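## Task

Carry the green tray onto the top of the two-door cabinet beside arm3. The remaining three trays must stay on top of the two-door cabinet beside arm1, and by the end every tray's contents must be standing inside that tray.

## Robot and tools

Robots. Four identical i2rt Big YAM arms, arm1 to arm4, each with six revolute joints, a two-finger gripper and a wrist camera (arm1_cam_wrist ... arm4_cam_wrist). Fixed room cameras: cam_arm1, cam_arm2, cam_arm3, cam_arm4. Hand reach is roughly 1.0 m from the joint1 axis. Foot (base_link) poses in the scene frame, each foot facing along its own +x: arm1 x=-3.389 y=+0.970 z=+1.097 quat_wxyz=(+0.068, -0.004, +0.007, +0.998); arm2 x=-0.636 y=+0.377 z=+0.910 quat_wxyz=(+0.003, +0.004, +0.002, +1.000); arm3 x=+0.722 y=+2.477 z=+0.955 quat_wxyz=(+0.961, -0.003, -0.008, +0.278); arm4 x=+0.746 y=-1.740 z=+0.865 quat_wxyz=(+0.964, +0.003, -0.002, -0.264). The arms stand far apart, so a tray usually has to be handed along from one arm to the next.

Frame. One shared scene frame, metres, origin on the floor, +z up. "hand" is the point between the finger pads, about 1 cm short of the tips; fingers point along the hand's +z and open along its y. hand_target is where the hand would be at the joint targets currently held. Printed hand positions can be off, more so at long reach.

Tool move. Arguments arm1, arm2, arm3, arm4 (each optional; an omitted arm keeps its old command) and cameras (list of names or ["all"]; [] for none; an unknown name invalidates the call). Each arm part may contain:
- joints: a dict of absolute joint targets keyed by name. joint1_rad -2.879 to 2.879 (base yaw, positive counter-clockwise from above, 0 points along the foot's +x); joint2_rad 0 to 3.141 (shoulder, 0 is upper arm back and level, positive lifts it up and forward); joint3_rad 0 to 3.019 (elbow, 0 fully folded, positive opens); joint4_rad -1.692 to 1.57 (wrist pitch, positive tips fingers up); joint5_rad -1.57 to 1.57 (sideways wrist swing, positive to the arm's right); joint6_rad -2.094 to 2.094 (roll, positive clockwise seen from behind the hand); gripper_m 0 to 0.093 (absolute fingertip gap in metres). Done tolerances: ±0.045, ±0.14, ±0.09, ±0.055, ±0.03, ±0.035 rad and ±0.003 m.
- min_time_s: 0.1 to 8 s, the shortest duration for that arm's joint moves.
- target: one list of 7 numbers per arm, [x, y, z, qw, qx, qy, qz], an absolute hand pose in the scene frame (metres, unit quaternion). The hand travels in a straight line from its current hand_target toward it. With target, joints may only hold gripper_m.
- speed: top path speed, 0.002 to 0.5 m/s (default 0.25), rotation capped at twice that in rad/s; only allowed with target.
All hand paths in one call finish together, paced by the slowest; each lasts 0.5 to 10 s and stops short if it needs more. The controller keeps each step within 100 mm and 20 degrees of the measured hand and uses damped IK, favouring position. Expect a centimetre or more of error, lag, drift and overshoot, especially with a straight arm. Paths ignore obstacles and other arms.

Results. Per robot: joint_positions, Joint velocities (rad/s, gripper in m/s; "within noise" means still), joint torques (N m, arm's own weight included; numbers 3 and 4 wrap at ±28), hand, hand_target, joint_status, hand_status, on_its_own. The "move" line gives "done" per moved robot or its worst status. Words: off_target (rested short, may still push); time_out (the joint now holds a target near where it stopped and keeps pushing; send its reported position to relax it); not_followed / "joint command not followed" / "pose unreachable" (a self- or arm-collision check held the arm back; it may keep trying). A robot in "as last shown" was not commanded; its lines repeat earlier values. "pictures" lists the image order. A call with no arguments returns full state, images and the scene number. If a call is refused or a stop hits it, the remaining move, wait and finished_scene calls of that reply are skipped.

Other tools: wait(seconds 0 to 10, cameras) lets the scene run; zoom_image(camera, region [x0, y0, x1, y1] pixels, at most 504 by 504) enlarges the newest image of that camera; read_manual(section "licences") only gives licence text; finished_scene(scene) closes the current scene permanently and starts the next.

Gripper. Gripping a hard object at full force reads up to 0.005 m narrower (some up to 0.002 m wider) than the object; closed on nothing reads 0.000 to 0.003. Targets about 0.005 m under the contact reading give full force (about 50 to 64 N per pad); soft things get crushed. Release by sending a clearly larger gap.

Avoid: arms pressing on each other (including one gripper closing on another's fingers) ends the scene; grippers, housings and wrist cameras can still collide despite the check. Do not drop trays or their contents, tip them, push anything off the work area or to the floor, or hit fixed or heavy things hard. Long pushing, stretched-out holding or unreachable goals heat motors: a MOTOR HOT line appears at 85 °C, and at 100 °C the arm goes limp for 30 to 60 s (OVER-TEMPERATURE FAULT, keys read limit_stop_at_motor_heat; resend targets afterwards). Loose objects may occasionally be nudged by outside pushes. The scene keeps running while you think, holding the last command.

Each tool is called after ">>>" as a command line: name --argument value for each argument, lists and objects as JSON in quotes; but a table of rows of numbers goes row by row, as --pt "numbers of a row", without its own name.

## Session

>>> move

Scene clock: 0.00 s.
Joint torques (N m): no reading
Heat: arm1: hottest gripper 24 °C; arm2: hottest joint1_rad 25 °C; arm3: hottest joint1_rad 26 °C; arm4: hottest joint1_rad 26 °C.
Joint velocities: within noise
arm1.joint_positions: joint1_rad=+0.692 joint2_rad=+0.648 joint3_rad=+1.429 joint4_rad=-1.398 joint5_rad=-0.136 joint6_rad=-0.701 gripper_m=+0.09396
arm1.joint_status: not commanded
arm1.hand: x=-3.5788 y=+0.8356 z=+1.6371 quat_wxyz=(+0.034, +0.700, +0.543, -0.463) (m; scene frame)
arm1.hand_target: x=-3.5770 y=+0.8370 z=+1.6466 quat_wxyz=(+0.033, +0.696, +0.540, -0.472) (m; scene frame)
arm1.hand_status: not commanded
arm2.joint_positions: joint1_rad=+0.046 joint2_rad=+0.608 joint3_rad=+1.378 joint4_rad=-1.614 joint5_rad=+0.231 joint6_rad=+0.022 gripper_m=+0.09396
arm2.joint_status: not commanded
arm2.hand: x=-0.8192 y=+0.4116 z=+1.3976 quat_wxyz=(-0.095, +0.928, -0.033, -0.359) (m; scene frame)
arm2.hand_target: x=-0.8179 y=+0.4117 z=+1.4087 quat_wxyz=(-0.094, +0.923, -0.034, -0.372) (m; scene frame)
arm2.hand_status: not commanded
arm3.joint_positions: joint1_rad=+0.827 joint2_rad=+0.635 joint3_rad=+1.493 joint4_rad=-1.192 joint5_rad=+0.128 joint6_rad=+0.670 gripper_m=+0.09396
arm3.joint_status: not commanded
arm3.hand: x=+0.7771 y=+2.7101 z=+1.5737 quat_wxyz=(-0.349, +0.256, -0.771, -0.466) (m; scene frame)
arm3.hand_target: x=+0.7762 y=+2.7061 z=+1.5860 quat_wxyz=(-0.354, +0.253, -0.764, -0.477) (m; scene frame)
arm3.hand_status: not commanded
arm4.joint_positions: joint1_rad=-0.546 joint2_rad=+0.615 joint3_rad=+1.544 joint4_rad=-1.256 joint5_rad=-0.261 joint6_rad=-0.380 gripper_m=+0.09396
arm4.joint_status: not commanded
arm4.hand: x=+0.8806 y=-1.9065 z=+1.4980 quat_wxyz=(-0.502, -0.207, -0.782, +0.305) (m; scene frame)
arm4.hand_target: x=+0.8787 y=-1.9029 z=+1.5072 quat_wxyz=(-0.508, -0.204, -0.776, +0.312) (m; scene frame)
arm4.hand_status: not commanded
pictures: arm1_cam_wrist, arm2_cam_wrist, arm3_cam_wrist, arm4_cam_wrist, cam_arm1, cam_arm2, cam_arm3, cam_arm4
camera_calibration:
arm1_cam_wrist: T_world_to_cam=[[-0.791385, 0.405586, 0.457395, -3.91969], [0.337811, 0.913738, -0.225758, 0.819776], [-0.509503, -0.0241481, -0.86013, -0.268092], [0, 0, 0, 1]] pos_world=[-3.5155, 0.834235, 1.74732]
arm2_cam_wrist: T_world_to_cam=[[0.110568, 0.976715, 0.183852, -0.573759], [0.988771, -0.0893901, -0.119757, 1.01769], [-0.100534, 0.195029, -0.975631, 1.32533], [0, 0, 0, 1]] pos_world=[-0.809581, 0.392893, 1.5204]
arm3_cam_wrist: T_world_to_cam=[[0.724724, -0.44104, -0.529395, 1.46322], [-0.678991, -0.587849, -0.439778, 2.81538], [-0.117244, 0.678172, -0.72549, -0.476613], [0, 0, 0, 1]] pos_world=[0.795304, 2.62358, 1.66699]
arm4_cam_wrist: T_world_to_cam=[[-0.631945, -0.727671, 0.26672, -1.23092], [-0.717787, 0.419744, -0.555515, 2.26712], [0.292279, -0.542503, -0.787568, 0.0135226], [0, 0, 0, 1]] pos_world=[0.845489, -1.83998, 1.59838]

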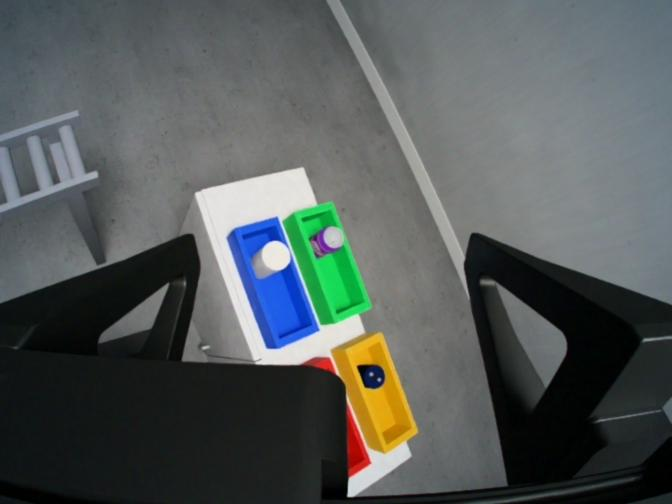

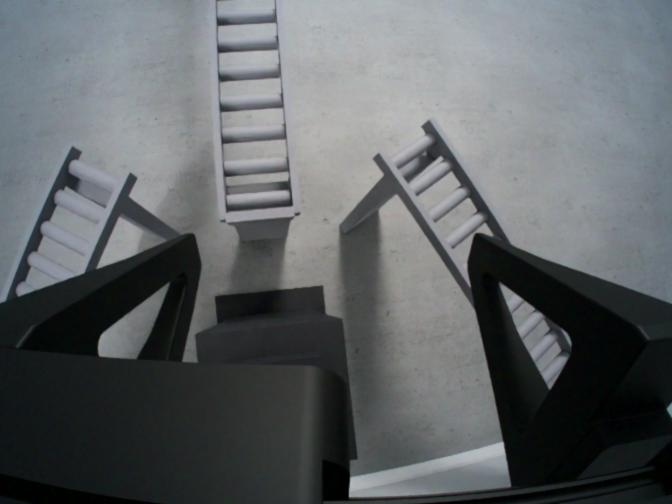

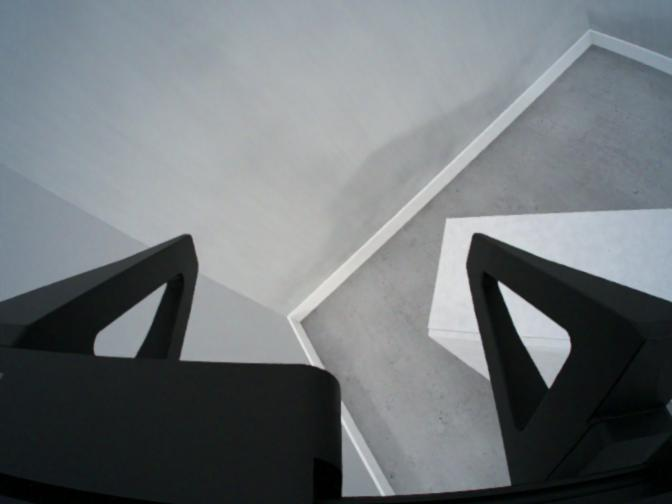

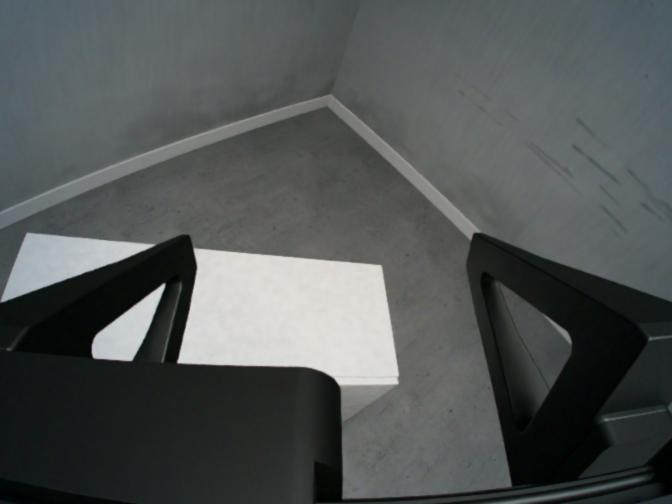

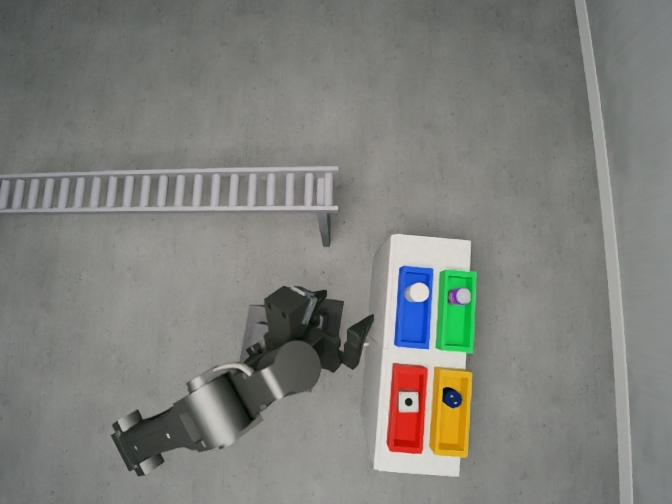

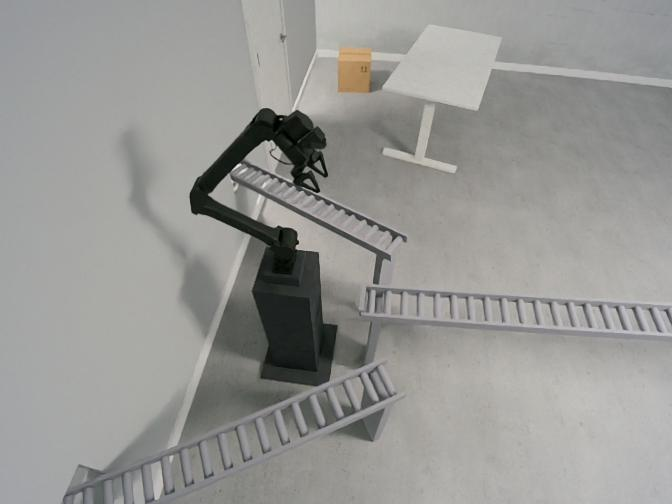

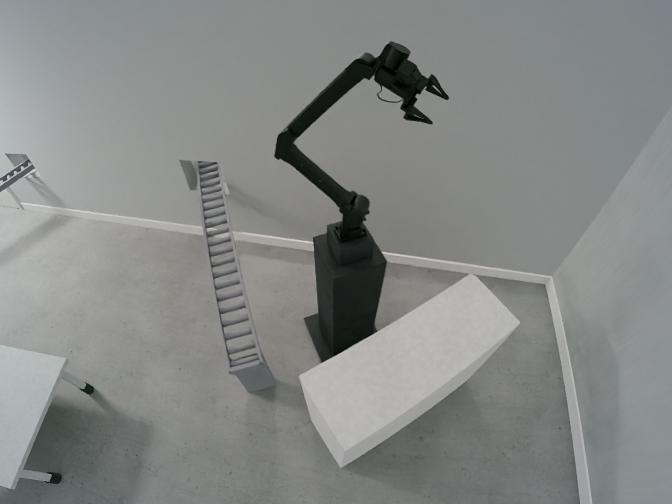

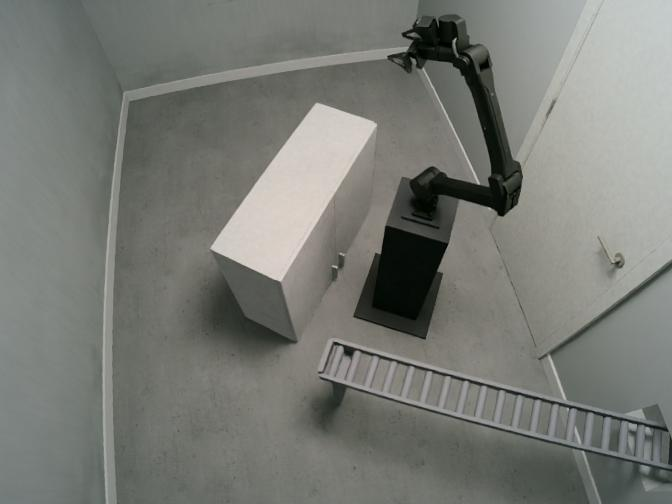

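>>> move --arm1 '{"target":[-4.02,0.965,0.93,0,0.9992,-0.04,0],"joints":{"gripper_m":0.055}}' --arm2 '{"target":[-1.3,0.40,1.0,0,0.7071,0.7071,0],"joints":{"gripper_m":0.07}}' --cameras '["arm1_cam_wrist","cam_arm1"]'

>>> zoom_image --camera "cam_arm1" --region '[360, 220, 520, 480]'

Scene clock: 7.37 s.
Joint torques (N m): arm1=[-0.97 -15.91 10 -0.2 0.07 0.02] | arm2=[0.5 -18.84 12.42 -0.01 0.05 -0.2] | arm3=[1.03 2.32 10.1 2.55 0.13 -0.12] | arm4=[-0.73 2.84 8.96 2.03 -0.05 0.13]
Heat: arm1: hottest gripper 24 °C; arm2: hottest joint2_rad 26 °C; arm3: hottest joint1_rad 26 °C; arm4: hottest joint1_rad 26 °C.
move: arm1 off_target; arm2 off_target
Joint velocities: within noise
arm1.joint_positions: joint1_rad=+0.159 joint2_rad=+2.368 joint3_rad=+1.630 joint4_rad=-0.827 joint5_rad=+0.013 joint6_rad=+0.082 gripper_m=+0.05507
arm1.joint_status: all done
arm1.hand: x=-4.0115 y=+0.9558 z=+0.9338 quat_wxyz=(+0.001, +1.000, -0.029, +0.001) (m; scene frame)
arm1.hand_target: x=-4.0196 y=+0.9649 z=+0.9301 quat_wxyz=(+0.000, +0.999, -0.040, +0.000) (m; scene frame)
arm1.hand_status: off_target (0.013 m and 1.2 deg from the pose sent, 0.843 m and 94.6 deg at the start)
arm2.joint_positions: joint1_rad=-0.033 joint2_rad=+2.155 joint3_rad=+1.916 joint4_rad=-1.379 joint5_rad=+0.001 joint6_rad=-1.594 gripper_m=+0.07007
arm2.joint_status: all done
arm2.hand: x=-1.2812 y=+0.4034 z=+0.9854 quat_wxyz=(+0.016, +0.712, +0.701, +0.013) (m; scene frame)
arm2.hand_target: x=-1.2988 y=+0.3999 z=+1.0002 quat_wxyz=(+0.000, +0.707, +0.707, +0.000) (m; scene frame)
arm2.hand_status: off_target (0.024 m and 2.5 deg from the pose sent, 0.624 m and 101.5 deg at the start)
arm3, arm4: as last shown
pictures: arm1_cam_wrist, cam_arm1
camera_calibration:
arm1_cam_wrist: T_world_to_cam=[[0.0542013, 0.998528, -0.00190661, -0.735002], [0.812377, -0.0429864, 0.581546, 2.76161], [0.580609, -0.0330694, -0.813511, 3.2474], [0, 0, 0, 1]] pos_world=[-4.0891, 0.960021, 1.03439]

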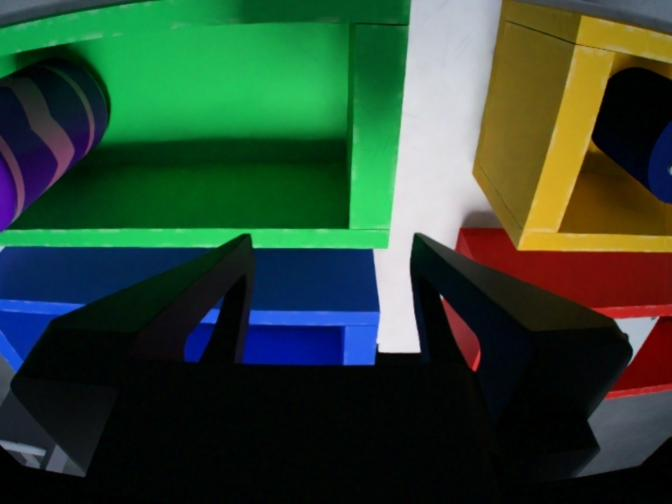

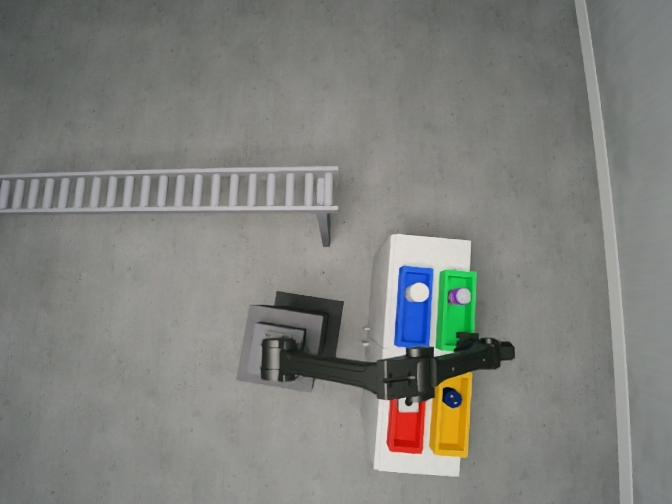

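Scaled by 1.938 from the camera's 672x504 image, which has a finer 960x720 frame.

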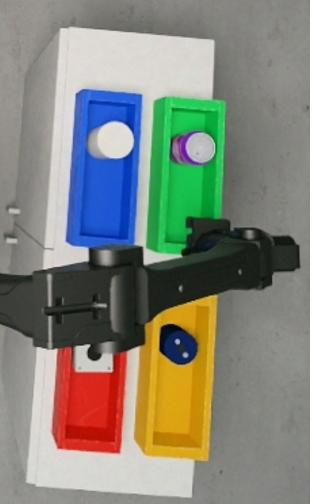

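>>> move --arm1 '{"target":[-4.024,0.989,0.86,0,0.9995,-0.032,0],"speed":0.12}' --cameras '["arm1_cam_wrist"]'

Scene clock: 9.67 s.
Joint torques (N m): arm1=[-0.91 -16.21 9.22 0.66 0.07 -0.15] | arm2=[0.38 -18.9 12.45 0.02 0.05 -0.19] | arm3=[0.85 2.37 10.18 2.54 0.14 -0.12] | arm4=[-0.73 2.84 8.96 2.03 -0.05 0.14]
Heat: arm1: hottest gripper 24 °C; arm2: hottest joint2_rad 26 °C; arm3: hottest joint1_rad 26 °C; arm4: hottest joint1_rad 26 °C.
move: arm1 off_target
Joint velocities: within noise
arm1.joint_positions: joint1_rad=+0.118 joint2_rad=+2.507 joint3_rad=+1.691 joint4_rad=-0.766 joint5_rad=+0.013 joint6_rad=+0.041 gripper_m=+0.05507
arm1.joint_status: not commanded
arm1.hand: x=-4.0127 y=+0.9806 z=+0.8658 quat_wxyz=(+0.001, +1.000, -0.029, +0.010) (m; scene frame)
arm1.hand_target: x=-4.0235 y=+0.9891 z=+0.8603 quat_wxyz=(+0.000, +0.999, -0.032, +0.000) (m; scene frame)
arm1.hand_status: off_target (0.015 m and 1.1 deg from the pose sent, 0.082 m and 0.3 deg at the start)
arm2, arm3, arm4: as last shown
arm2.hand: x=-1.2812 y=+0.4034 z=+0.9854 quat_wxyz=(+0.016, +0.712, +0.702, +0.013) (m; scene frame)
pictures: arm1_cam_wrist
camera_calibration:
arm1_cam_wrist: T_world_to_cam=[[0.054004, 0.99854, -0.000985213, -0.761342], [0.80194, -0.0427833, 0.595871, 2.74877], [0.594959, -0.0329695, -0.80308, 3.24206], [0, 0, 0, 1]] pos_world=[-4.09212, 0.984721, 0.964972]

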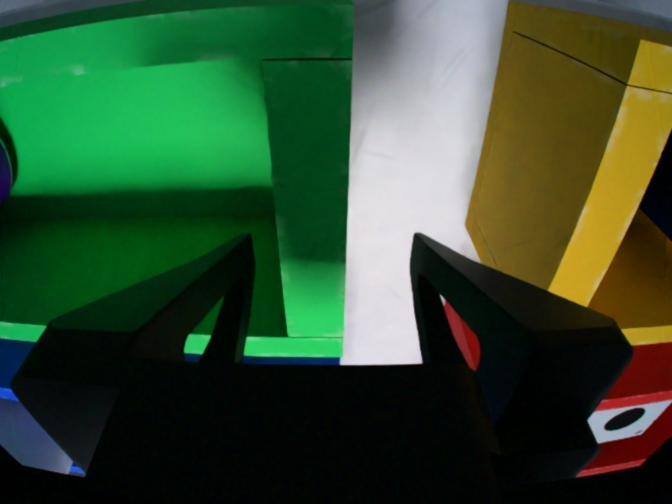

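>>> move --arm1 '{"target":[-4.026,0.979,0.804,0,0.9995,-0.032,0],"speed":0.1}' --cameras '["arm1_cam_wrist"]'

Scene clock: 11.73 s.
Joint torques (N m): arm1=[0.26 -16.56 8.68 0.61 0.06 -0.01] | arm2=[0.44 -18.84 12.42 0.01 0.05 -0.19] | arm3=[0.91 2.49 10.15 2.56 0.13 -0.12] | arm4=[-0.73 2.78 8.96 2.03 -0.05 0.14]
Heat: arm1: hottest gripper 24 °C; arm2: hottest joint2_rad 26 °C; arm3: hottest joint1_rad 26 °C; arm4: hottest joint1_rad 26 °C.
move: arm1 off_target
Joint velocities: within noise
arm1.joint_positions: joint1_rad=+0.118 joint2_rad=+2.626 joint3_rad=+1.761 joint4_rad=-0.713 joint5_rad=+0.013 joint6_rad=+0.043 gripper_m=+0.05507
arm1.joint_status: not commanded
arm1.hand: x=-4.0167 y=+0.9798 z=+0.8111 quat_wxyz=(+0.001, +1.000, -0.030, +0.008) (m; scene frame)
arm1.hand_target: x=-4.0255 y=+0.9790 z=+0.8043 quat_wxyz=(+0.000, +0.999, -0.032, +0.000) (m; scene frame)
arm1.hand_status: off_target (0.012 m and 0.9 deg from the pose sent, 0.063 m and 1.1 deg at the start)
arm2, arm3, arm4: as last shown
pictures: arm1_cam_wrist
camera_calibration:
arm1_cam_wrist: T_world_to_cam=[[0.0559415, 0.998433, -0.00107827, -0.752479], [0.803702, -0.04439, 0.593373, 2.79511], [0.592396, -0.0340608, -0.804927, 3.19276], [0, 0, 0, 1]] pos_world=[-4.09572, 0.984123, 0.910575]

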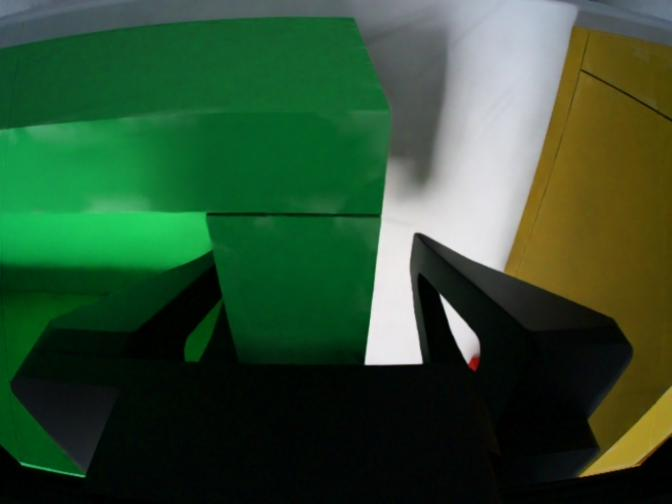

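>>> move --arm1 '{"target":[-4.026,0.968,0.806,0,0.9995,-0.032,0],"speed":0.1}'

>>> move --arm1 '{"joints":{"gripper_m":0.0}}'

>>> move --arm1 '{"target":[-4.02,0.972,0.93,0,0.9995,-0.032,0],"speed":0.1}' --cameras '["arm1_cam_wrist","cam_arm1"]'

Scene clock: 13.23 s.
Joint torques (N m): arm1=[1.44 -16.91 8.39 0.55 0.05 0.01] | arm2=[0.38 -18.84 12.44 0.02 0.05 -0.19] | arm3=[0.91 2.32 10.18 2.55 0.13 -0.12] | arm4=[-0.73 2.78 8.98 2.03 -0.05 0.14]
Heat: arm1: hottest gripper 24 °C; arm2: hottest joint2_rad 26 °C; arm3: hottest joint1_rad 26 °C; arm4: hottest joint1_rad 26 °C.
move: arm1 off_target
Joint velocities: within noise
arm1.joint_positions: joint1_rad=+0.121 joint2_rad=+2.626 joint3_rad=+1.761 joint4_rad=-0.713 joint5_rad=+0.013 joint6_rad=+0.058 gripper_m=+0.05507
arm1.joint_status: not commanded
arm1.hand: x=-4.0167 y=+0.9781 z=+0.8111 quat_wxyz=(+0.001, +0.999, -0.037, +0.008) (m; scene frame)
arm1.hand_target: x=-4.0254 y=+0.9680 z=+0.8063 quat_wxyz=(+0.000, +0.999, -0.032, +0.000) (m; scene frame)
arm1.hand_status: off_target (0.015 m and 1.1 deg from the pose sent, 0.016 m and 0.9 deg at the start)
arm2, arm3, arm4: as last shown
pictures: none

Scene clock: 13.83 s.
Joint torques (N m): arm1=[1.2 -16.91 8.39 0.55 0.08 -0.01] | arm2=[0.38 -18.84 12.42 -0.01 0.05 -0.19] | arm3=[1.08 2.14 10.14 2.52 0.13 -0.12] | arm4=[-0.73 2.84 8.96 2.03 -0.05 0.14]
Heat: arm1: hottest gripper 24 °C; arm2: hottest joint2_rad 26 °C; arm3: hottest joint1_rad 26 °C; arm4: hottest joint1_rad 26 °C.
move: arm1 off_target
Joint velocities: within noise
arm1.joint_positions: joint1_rad=+0.123 joint2_rad=+2.626 joint3_rad=+1.761 joint4_rad=-0.713 joint5_rad=+0.012 joint6_rad=+0.060 gripper_m=+0.02098
arm1.joint_status: gripper_m off_target (ended at +0.02101, target +0.00000)
arm1.hand: x=-4.0167 y=+0.9769 z=+0.8112 quat_wxyz=(+0.001, +0.999, -0.036, +0.008) (m; scene frame)
arm1.hand_target: x=-4.0254 y=+0.9680 z=+0.8063 quat_wxyz=(+0.000, +0.999, -0.032, +0.000) (m; scene frame)
arm1.hand_status: not commanded
arm2, arm3, arm4: as last shown
pictures: none

Scene clock: 15.93 s.
Joint torques (N m): arm1=[0.97 -21.54 7.47 -0.27 -0.98 -0.12] | arm2=[0.44 -18.84 12.44 -0.01 0.05 -0.19] | arm3=[0.97 2.32 10.14 2.54 0.13 -0.12] | arm4=[-0.73 2.84 8.98 2.03 -0.04 0.14]
Heat: arm1: hottest gripper 24 °C; arm2: hottest joint2_rad 26 °C; arm3: hottest joint1_rad 26 °C; arm4: hottest joint1_rad 26 °C.
move: arm1 off_target
Joint velocities: within noise
arm1.joint_positions: joint1_rad=+0.123 joint2_rad=+2.433 joint3_rad=+1.651 joint4_rad=-0.828 joint5_rad=+0.040 joint6_rad=+0.066 gripper_m=+0.02098
arm1.joint_status: not commanded
arm1.hand: x=-4.0019 y=+0.9825 z=+0.9005 quat_wxyz=(-0.013, +0.999, -0.039, +0.023) (m; scene frame)
arm1.hand_target: x=-4.0193 y=+0.9720 z=+0.9296 quat_wxyz=(+0.000, +0.999, -0.032, +0.000) (m; scene frame)
arm1.hand_status: off_target (0.036 m and 3.1 deg from the pose sent, 0.119 m and 1.0 deg at the start)
arm2, arm3, arm4: as last shown
pictures: arm1_cam_wrist, cam_arm1
camera_calibration:
arm1_cam_wrist: T_world_to_cam=[[0.0723759, 0.99698, 0.0281502, -0.715031], [0.783922, -0.0743131, 0.616396, 2.65988], [0.616626, -0.0225447, -0.786933, 3.32549], [0, 0, 0, 1]] pos_world=[-4.08397, 0.985509, 0.997521]

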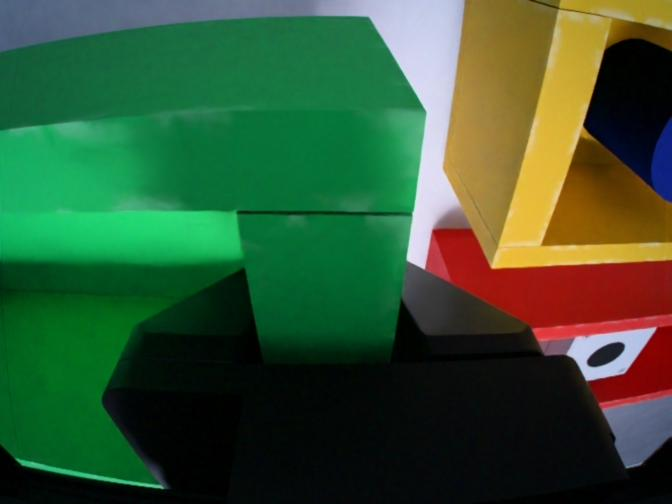

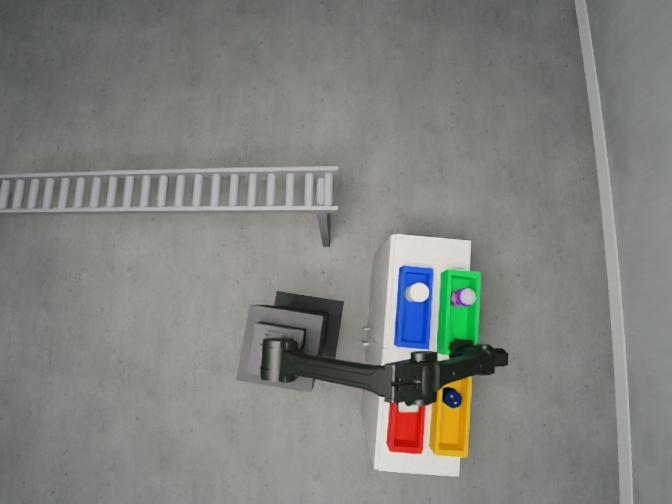

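>>> move --arm1 '{"target":[-3.99,0.975,1.12,0,0.9995,-0.032,0],"speed":0.15}'

>>> move --arm1 '{"joints":{"joint1_rad":1.53,"joint6_rad":-0.174},"min_time_s":3.5}' --cameras '["cam_arm1"]'

>>> move --arm1 '{"target":[-3.5,0.37,0.975,0,0.7071,0.7071,0],"speed":0.15}' --cameras '["arm1_cam_wrist","cam_arm1"]'

>>> zoom_image --camera "cam_arm1" --region '[180, 110, 380, 260]'

Scene clock: 18.57 s.
Joint torques (N m): arm1=[0.85 -19.08 10.47 -0.25 -1.06 -0.13] | arm2=[0.38 -18.78 12.44 0.01 0.05 -0.19] | arm3=[0.85 2.32 10.13 2.56 0.13 -0.12] | arm4=[-0.73 2.78 8.98 2.03 -0.05 0.14]
Heat: arm1: hottest gripper 24 °C; arm2: hottest joint2_rad 26 °C; arm3: hottest joint1_rad 26 °C; arm4: hottest joint1_rad 26 °C.
move: arm1 off_target
Joint velocities: within noise
arm1.joint_positions: joint1_rad=+0.123 joint2_rad=+2.077 joint3_rad=+1.575 joint4_rad=-1.114 joint5_rad=+0.041 joint6_rad=+0.067 gripper_m=+0.02098
arm1.joint_status: not commanded
arm1.hand: x=-3.9766 y=+0.9853 z=+1.0895 quat_wxyz=(-0.014, +0.999, -0.039, +0.026) (m; scene frame)
arm1.hand_target: x=-3.9891 y=+0.9751 z=+1.1198 quat_wxyz=(+0.000, +0.999, -0.032, +0.000) (m; scene frame)
arm1.hand_status: off_target (0.035 m and 3.5 deg from the pose sent, 0.220 m and 3.1 deg at the start)
arm2, arm3, arm4: as last shown
pictures: none

Scene clock: 22.60 s.
Joint torques (N m): arm1=[-0.26 -19.49 10.44 -0.28 -1.05 -0.2] | arm2=[0.44 -18.84 12.42 0.01 0.05 -0.19] | arm3=[0.97 2.32 10.14 2.55 0.14 -0.12] | arm4=[-0.73 2.78 8.96 2.03 -0.05 0.14]
Heat: arm1: hottest gripper 24 °C; arm2: hottest joint3_rad 27 °C; arm3: hottest joint3_rad 27 °C; arm4: hottest joint1_rad 26 °C.
move: arm1 done
Joint velocities: within noise
arm1.joint_positions: joint1_rad=+1.536 joint2_rad=+2.077 joint3_rad=+1.575 joint4_rad=-1.114 joint5_rad=+0.041 joint6_rad=-0.162 gripper_m=+0.02098
arm1.joint_status: all done
arm1.hand: x=-3.4958 y=+0.3917 z=+1.1023 quat_wxyz=(-0.022, +0.710, +0.704, +0.004) (m; scene frame)
arm1.hand_target: x=-3.4976 y=+0.3802 z=+1.1327 quat_wxyz=(+0.004, +0.708, +0.706, -0.010) (m; scene frame)
arm1.hand_status: not commanded
arm2: as last shown
arm3.joint_positions: joint1_rad=+0.827 joint2_rad=+0.635 joint3_rad=+1.493 joint4_rad=-1.192 joint5_rad=+0.128 joint6_rad=+0.670 gripper_m=+0.09396
arm3.joint_status: not commanded
arm3.hand: x=+0.7771 y=+2.7101 z=+1.5737 quat_wxyz=(-0.349, +0.256, -0.771, -0.466) (m; scene frame)
arm3.hand_target: x=+0.7762 y=+2.7061 z=+1.5860 quat_wxyz=(-0.354, +0.253, -0.764, -0.477) (m; scene frame)
arm3.hand_status: not commanded
arm4.joint_positions: joint1_rad=-0.546 joint2_rad=+0.615 joint3_rad=+1.544 joint4_rad=-1.256 joint5_rad=-0.261 joint6_rad=-0.380 gripper_m=+0.09396
arm4.joint_status: not commanded
arm4.hand: x=+0.8806 y=-1.9065 z=+1.4980 quat_wxyz=(-0.502, -0.207, -0.782, +0.305) (m; scene frame)
arm4.hand_target: x=+0.8787 y=-1.9029 z=+1.5072 quat_wxyz=(-0.508, -0.204, -0.776, +0.312) (m; scene frame)
arm4.hand_status: not commanded
pictures: cam_arm1

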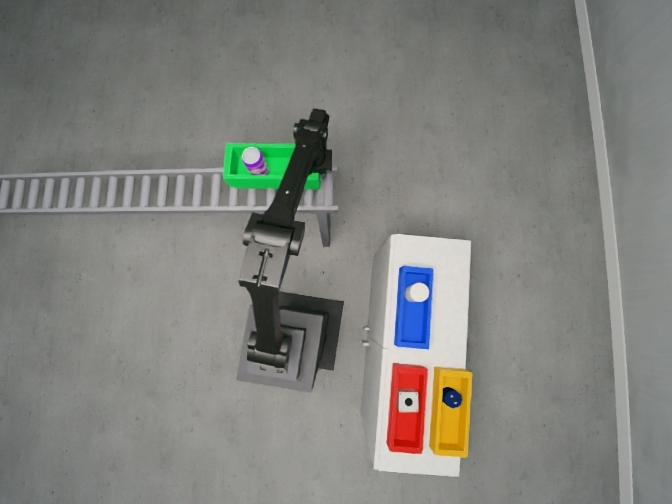

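Scene clock: 24.53 s.
Joint torques (N m): arm1=[-0.79 -18.61 9.13 0.17 -1.18 -0.22] | arm2=[0.38 -18.84 12.45 0.01 0.05 -0.19] | arm3=[0.85 2.26 10.17 2.54 0.14 -0.13] | arm4=[-0.73 2.78 8.96 2.02 -0.05 0.14]
Heat: arm1: hottest joint2_rad 24 °C; arm2: hottest joint3_rad 27 °C; arm3: hottest joint3_rad 27 °C; arm4: hottest joint1_rad 26 °C.
move: arm1 off_target
Joint velocities: within noise
arm1.joint_positions: joint1_rad=+1.536 joint2_rad=+2.315 joint3_rad=+1.550 joint4_rad=-0.869 joint5_rad=+0.041 joint6_rad=-0.170 gripper_m=+0.02098
arm1.joint_status: not commanded
arm1.hand: x=-3.4946 y=+0.3896 z=+0.9560 quat_wxyz=(-0.027, +0.707, +0.707, +0.012) (m; scene frame)
arm1.hand_target: x=-3.5002 y=+0.3707 z=+0.9755 quat_wxyz=(+0.000, +0.707, +0.707, -0.001) (m; scene frame)
arm1.hand_status: off_target (0.028 m and 3.3 deg from the pose sent, 0.129 m and 2.6 deg at the start)
arm2.joint_positions: joint1_rad=-0.033 joint2_rad=+2.155 joint3_rad=+1.916 joint4_rad=-1.379 joint5_rad=+0.001 joint6_rad=-1.594 gripper_m=+0.07007
arm2.joint_status: not commanded
arm2.hand: x=-1.2812 y=+0.4034 z=+0.9854 quat_wxyz=(+0.016, +0.712, +0.702, +0.013) (m; scene frame)
arm2.hand_target: x=-1.2988 y=+0.3999 z=+1.0002 quat_wxyz=(+0.000, +0.707, +0.707, +0.000) (m; scene frame)
arm2.hand_status: not commanded
arm3, arm4: as last shown
pictures: arm1_cam_wrist, cam_arm1
camera_calibration:
arm1_cam_wrist: T_world_to_cam=[[-0.999747, -0.00551905, 0.0218109, -3.5122], [0.00929063, 0.781653, 0.623645, -0.863543], [-0.0204905, 0.62369, -0.781404, 0.559464], [0, 0, 0, 1]] pos_world=[-3.49183, 0.306674, 1.05232]

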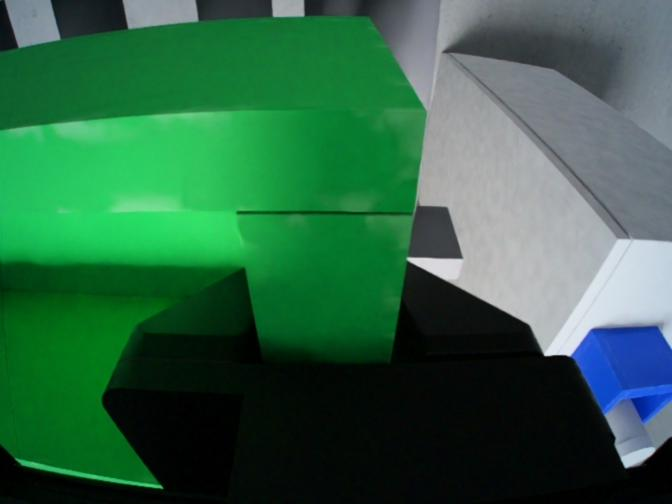

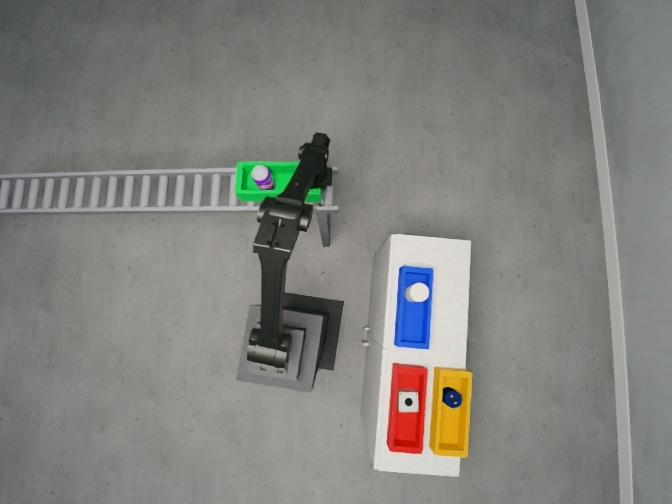

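Scaled by 2.520 from the camera's 672x504 image, which has a finer 960x720 frame.

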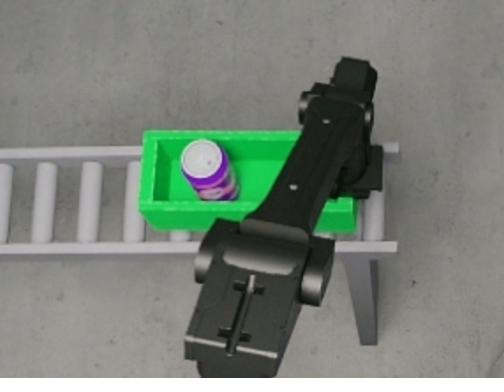

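>>> move --arm1 '{"target":[-3.5,0.362,0.885,0,0.7071,0.7071,0],"speed":0.08}' --cameras '["arm1_cam_wrist","cam_arm1"]'

>>> zoom_image --camera "cam_arm1" --region '[180, 110, 380, 260]'

Scene clock: 26.50 s.
Joint torques (N m): arm1=[-0.97 -14.62 10.14 1.03 -0.87 -0.09] | arm2=[0.44 -18.84 12.45 0.01 0.05 -0.19] | arm3=[0.85 2.37 10.18 2.56 0.13 -0.12] | arm4=[-0.73 2.84 8.96 2.03 -0.05 0.14]
Heat: arm1: hottest joint2_rad 24 °C; arm2: hottest joint3_rad 27 °C; arm3: hottest joint3_rad 27 °C; arm4: hottest joint1_rad 26 °C.
move: arm1 off_target
Joint velocities: within noise
arm1.joint_positions: joint1_rad=+1.536 joint2_rad=+2.437 joint3_rad=+1.597 joint4_rad=-0.767 joint5_rad=+0.032 joint6_rad=-0.180 gripper_m=+0.02101
arm1.joint_status: not commanded
arm1.hand: x=-3.4947 y=+0.3767 z=+0.8967 quat_wxyz=(-0.015, +0.703, +0.711, +0.003) (m; scene frame)
arm1.hand_target: x=-3.4999 y=+0.3628 z=+0.8857 quat_wxyz=(+0.000, +0.707, +0.707, +0.000) (m; scene frame)
arm1.hand_status: off_target (0.020 m and 1.9 deg from the pose sent, 0.076 m and 3.3 deg at the start)
arm2, arm3, arm4: as last shown
pictures: arm1_cam_wrist, cam_arm1
camera_calibration:
arm1_cam_wrist: T_world_to_cam=[[-0.999737, -0.0146905, 0.0176227, -3.50379], [-0.00112678, 0.798628, 0.601825, -0.839766], [-0.0229151, 0.601646, -0.798434, 0.536315], [0, 0, 0, 1]] pos_world=[-3.49152, 0.296516, 0.99535]

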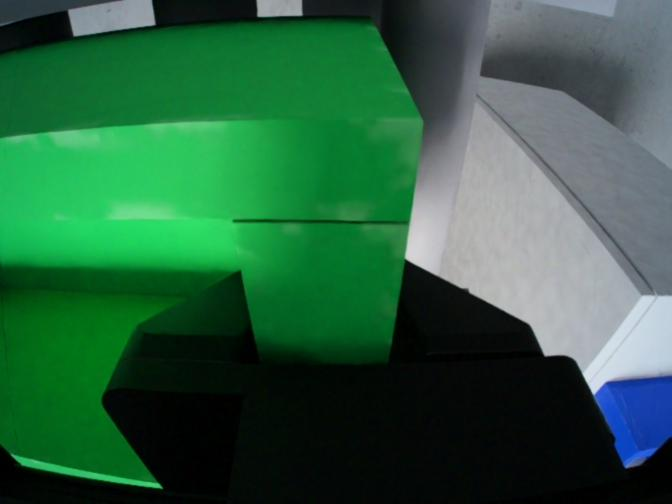

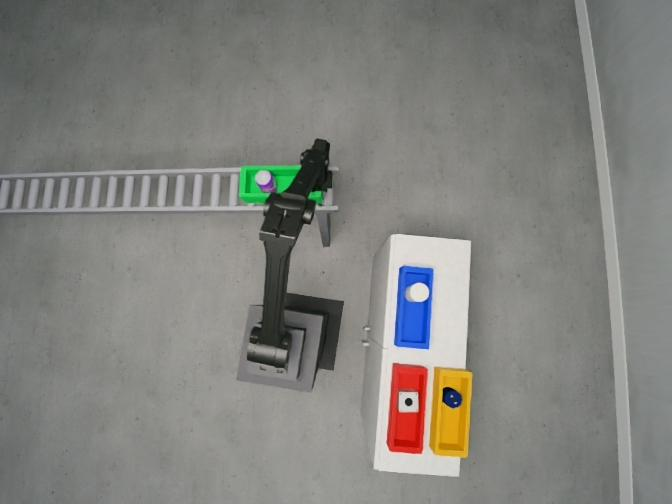

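Scaled by 2.520 from the camera's 672x504 image, which has a finer 960x720 frame.

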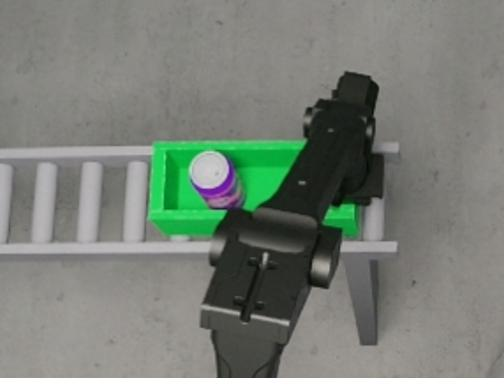

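>>> move --arm1 '{"joints":{"gripper_m":0.05}}'

>>> move --arm1 '{"target":[-3.48,0.37,1.06,0,0.7071,0.7071,0],"speed":0.15}' --cameras '["cam_arm1"]'

>>> wait --seconds 7 --cameras '["cam_arm2","arm2_cam_wrist"]'

Scene clock: 27.63 s.
Joint torques (N m): arm1=[-0.73 -15.44 9.1 0.66 -0.03 -0.09] | arm2=[0.38 -18.84 12.42 0.02 0.05 -0.19] | arm3=[1.08 2.32 10.13 2.55 0.13 -0.13] | arm4=[-0.73 2.78 8.98 2.03 -0.05 0.14]
Heat: arm1: hottest joint2_rad 24 °C; arm2: hottest joint3_rad 27 °C; arm3: hottest joint3_rad 27 °C; arm4: hottest joint1_rad 26 °C.
move: arm1 done
Joint velocities: within noise
arm1.joint_positions: joint1_rad=+1.536 joint2_rad=+2.447 joint3_rad=+1.609 joint4_rad=-0.759 joint5_rad=+0.010 joint6_rad=-0.180 gripper_m=+0.04994
arm1.joint_status: all done
arm1.hand: x=-3.4920 y=+0.3712 z=+0.8939 quat_wxyz=(-0.004, +0.704, +0.710, +0.005) (m; scene frame)
arm1.hand_target: x=-3.5000 y=+0.3629 z=+0.8857 quat_wxyz=(+0.000, +0.707, +0.707, +0.000) (m; scene frame)
arm1.hand_status: not commanded
arm2, arm3, arm4: as last shown
pictures: none

Scene clock: 29.60 s.
Joint torques (N m): arm1=[1.2 -16.62 7.97 -0.16 -0.05 0.01] | arm2=[0.44 -18.84 12.44 0.02 0.05 -0.19] | arm3=[0.85 2.2 10.19 2.48 0.12 -0.12] | arm4=[-0.73 2.78 8.96 2.04 -0.05 0.14]
Heat: arm1: hottest joint2_rad 24 °C; arm2: hottest joint3_rad 28 °C; arm3: hottest joint3_rad 27 °C; arm4: hottest joint1_rad 26 °C.
move: arm1 done
Joint velocities: within noise
arm1.joint_positions: joint1_rad=+1.543 joint2_rad=+2.157 joint3_rad=+1.590 joint4_rad=-1.007 joint5_rad=+0.010 joint6_rad=-0.155 gripper_m=+0.04996
arm1.joint_status: not commanded
arm1.hand: x=-3.4899 y=+0.3687 z=+1.0605 quat_wxyz=(+0.003, +0.710, +0.704, -0.004) (m; scene frame)
arm1.hand_target: x=-3.4800 y=+0.3700 z=+1.0600 quat_wxyz=(+0.000, +0.707, +0.707, +0.000) (m; scene frame)
arm1.hand_status: done (0.010 m and 0.8 deg from the pose sent, 0.167 m and 0.9 deg at the start)
arm2, arm3, arm4: as last shown
pictures: cam_arm1

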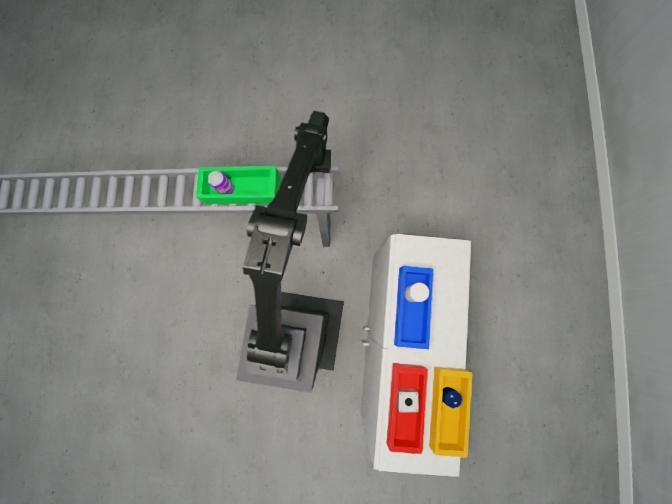

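Scene clock: 36.60 s.
Joint torques (N m): arm1=[1.26 -16.62 8.03 -0.17 -0.05 0.01] | arm2=[0.44 -18.84 12.42 0.01 0.05 -0.19] | arm3=[0.97 2.32 10.11 2.51 0.13 -0.12] | arm4=[-0.73 2.84 8.96 2.03 -0.05 0.13]
Heat: arm1: hottest joint2_rad 25 °C; arm2: hottest joint3_rad 28 °C; arm3: hottest joint3_rad 28 °C; arm4: hottest joint1_rad 26 °C.
Joint velocities: within noise
arm1.joint_positions: joint1_rad=+1.543 joint2_rad=+2.157 joint3_rad=+1.590 joint4_rad=-1.007 joint5_rad=+0.010 joint6_rad=-0.155 gripper_m=+0.04996
arm1.joint_status: not commanded
arm1.hand: x=-3.4899 y=+0.3687 z=+1.0605 quat_wxyz=(+0.003, +0.710, +0.704, -0.004) (m; scene frame)
arm1.hand_target: x=-3.4800 y=+0.3700 z=+1.0600 quat_wxyz=(+0.000, +0.707, +0.707, +0.000) (m; scene frame)
arm1.hand_status: done (0.010 m and 0.8 deg from the pose sent, 0.167 m and 0.9 deg at the start)
arm2.joint_positions: joint1_rad=-0.033 joint2_rad=+2.155 joint3_rad=+1.916 joint4_rad=-1.379 joint5_rad=+0.001 joint6_rad=-1.594 gripper_m=+0.07007
arm2.joint_status: not commanded
arm2.hand: x=-1.2812 y=+0.4034 z=+0.9854 quat_wxyz=(+0.016, +0.712, +0.702, +0.013) (m; scene frame)
arm2.hand_target: x=-1.2988 y=+0.3999 z=+1.0002 quat_wxyz=(+0.000, +0.707, +0.707, +0.000) (m; scene frame)
arm2.hand_status: not commanded
arm3.joint_positions: joint1_rad=+0.827 joint2_rad=+0.635 joint3_rad=+1.493 joint4_rad=-1.192 joint5_rad=+0.128 joint6_rad=+0.670 gripper_m=+0.09396
arm3.joint_status: not commanded
arm3.hand: x=+0.7771 y=+2.7101 z=+1.5737 quat_wxyz=(-0.349, +0.256, -0.771, -0.466) (m; scene frame)
arm3.hand_target: x=+0.7762 y=+2.7061 z=+1.5860 quat_wxyz=(-0.354, +0.253, -0.764, -0.477) (m; scene frame)
arm3.hand_status: not commanded
arm4.joint_positions: joint1_rad=-0.546 joint2_rad=+0.615 joint3_rad=+1.544 joint4_rad=-1.256 joint5_rad=-0.261 joint6_rad=-0.380 gripper_m=+0.09396
arm4.joint_status: not commanded
arm4.hand: x=+0.8806 y=-1.9065 z=+1.4980 quat_wxyz=(-0.502, -0.207, -0.782, +0.305) (m; scene frame)
arm4.hand_target: x=+0.8787 y=-1.9029 z=+1.5072 quat_wxyz=(-0.508, -0.204, -0.776, +0.312) (m; scene frame)
arm4.hand_status: not commanded
wait: 7.00 s; at rest by 0.27 s
pictures: arm2_cam_wrist, cam_arm2
camera_calibration:
arm2_cam_wrist: T_world_to_cam=[[-0.999393, -0.0196643, -0.0287572, -1.24948], [-0.0327001, 0.814194, 0.579671, -0.938087], [0.0120151, 0.58026, -0.814343, 0.708253], [0, 0, 0, 1]] pos_world=[-1.28791, 0.328244, 1.08461]

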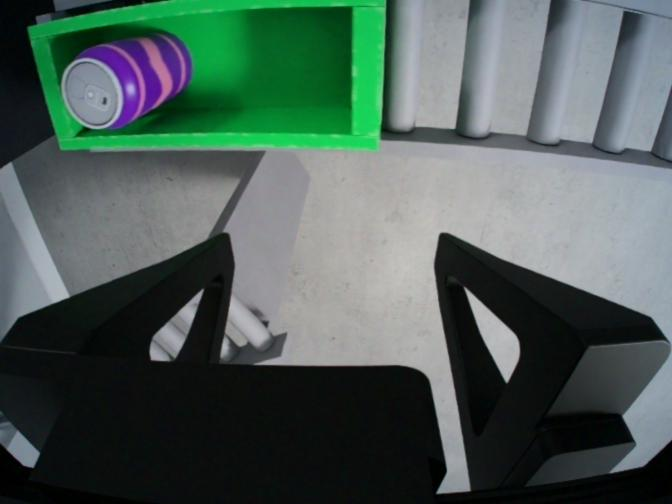

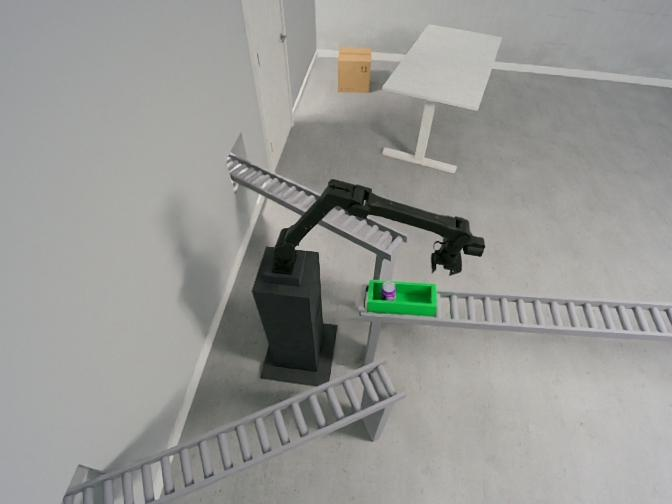

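>>> move --arm2 '{"joints":{"joint6_rad":1.54},"min_time_s":1.5}'

>>> move --arm2 '{"target":[-1.28,0.4,0.8,0,0.7071,-0.7071,0],"speed":0.15}' --cameras '["arm2_cam_wrist","cam_arm2"]'

Scene clock: 39.93 s.
Joint torques (N m): arm1=[1.26 -16.62 8.03 -0.17 -0.05 0.01] | arm2=[0.44 -18.84 12.44 0.01 0.19 -0.01] | arm3=[0.85 2.2 10.17 2.55 0.13 -0.12] | arm4=[-0.73 2.84 8.96 2.04 -0.05 0.14]
Heat: arm1: hottest joint2_rad 25 °C; arm2: hottest joint3_rad 29 °C; arm3: hottest joint3_rad 28 °C; arm4: hottest joint1_rad 26 °C.
move: arm2 done
Joint velocities: within noise
arm1, arm3, arm4: as last shown
arm2.joint_positions: joint1_rad=-0.033 joint2_rad=+2.155 joint3_rad=+1.916 joint4_rad=-1.379 joint5_rad=+0.001 joint6_rad=+1.531 gripper_m=+0.07007
arm2.joint_status: all done
arm2.hand: x=-1.2812 y=+0.4036 z=+0.9854 quat_wxyz=(-0.013, +0.707, -0.707, +0.015) (m; scene frame)
arm2.hand_target: x=-1.2988 y=+0.4000 z=+1.0002 quat_wxyz=(+0.000, +0.707, -0.707, +0.000) (m; scene frame)
arm2.hand_status: not commanded
pictures: none

Scene clock: 42.10 s.
Joint torques (N m): arm1=[1.26 -16.56 8.05 -0.16 -0.05 0] | arm2=[0.21 -19.43 6.86 0.66 0.19 -0.05] | arm3=[0.79 2.26 10.18 2.56 0.12 -0.12] | arm4=[-0.73 2.78 8.96 2.04 -0.05 0.14]
Heat: arm1: hottest joint2_rad 25 °C; arm2: hottest joint3_rad 29 °C; arm3: hottest joint3_rad 28 °C; arm4: hottest joint1_rad 26 °C.
move: arm2 done
Joint velocities: within noise
arm1, arm3, arm4: as last shown
arm2.joint_positions: joint1_rad=-0.033 joint2_rad=+2.335 joint3_rad=+1.724 joint4_rad=-0.969 joint5_rad=+0.001 joint6_rad=+1.532 gripper_m=+0.07007
arm2.joint_status: not commanded
arm2.hand: x=-1.2796 y=+0.4029 z=+0.8047 quat_wxyz=(+0.000, +0.707, -0.707, +0.001) (m; scene frame)
arm2.hand_target: x=-1.2799 y=+0.4001 z=+0.8000 quat_wxyz=(+0.000, +0.707, -0.707, +0.000) (m; scene frame)
arm2.hand_status: done (0.006 m and 0.1 deg from the pose sent, 0.186 m and 2.3 deg at the start)
pictures: arm2_cam_wrist, cam_arm2
camera_calibration:
arm2_cam_wrist: T_world_to_cam=[[0.999316, 0.035011, 0.0118952, 1.24967], [0.0214051, -0.81005, 0.585969, -0.114284], [0.030151, -0.585314, -0.810246, 1.0509], [0, 0, 0, 1]] pos_world=[-1.27806, 0.478781, 0.903593]

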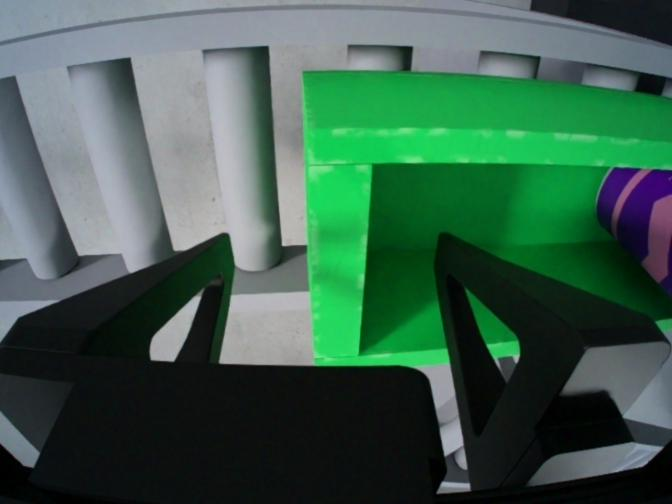

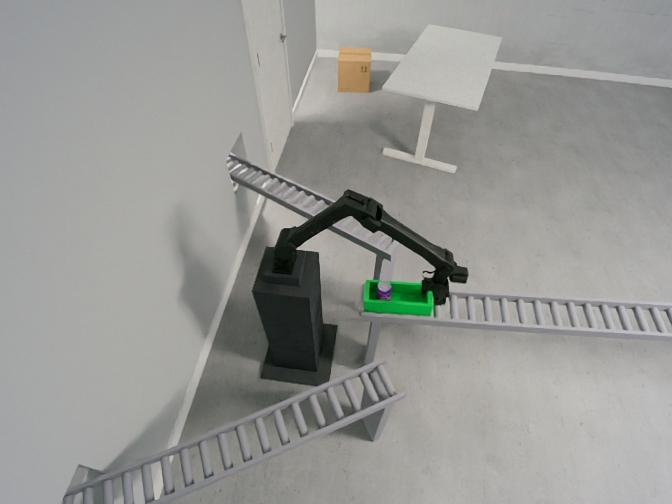

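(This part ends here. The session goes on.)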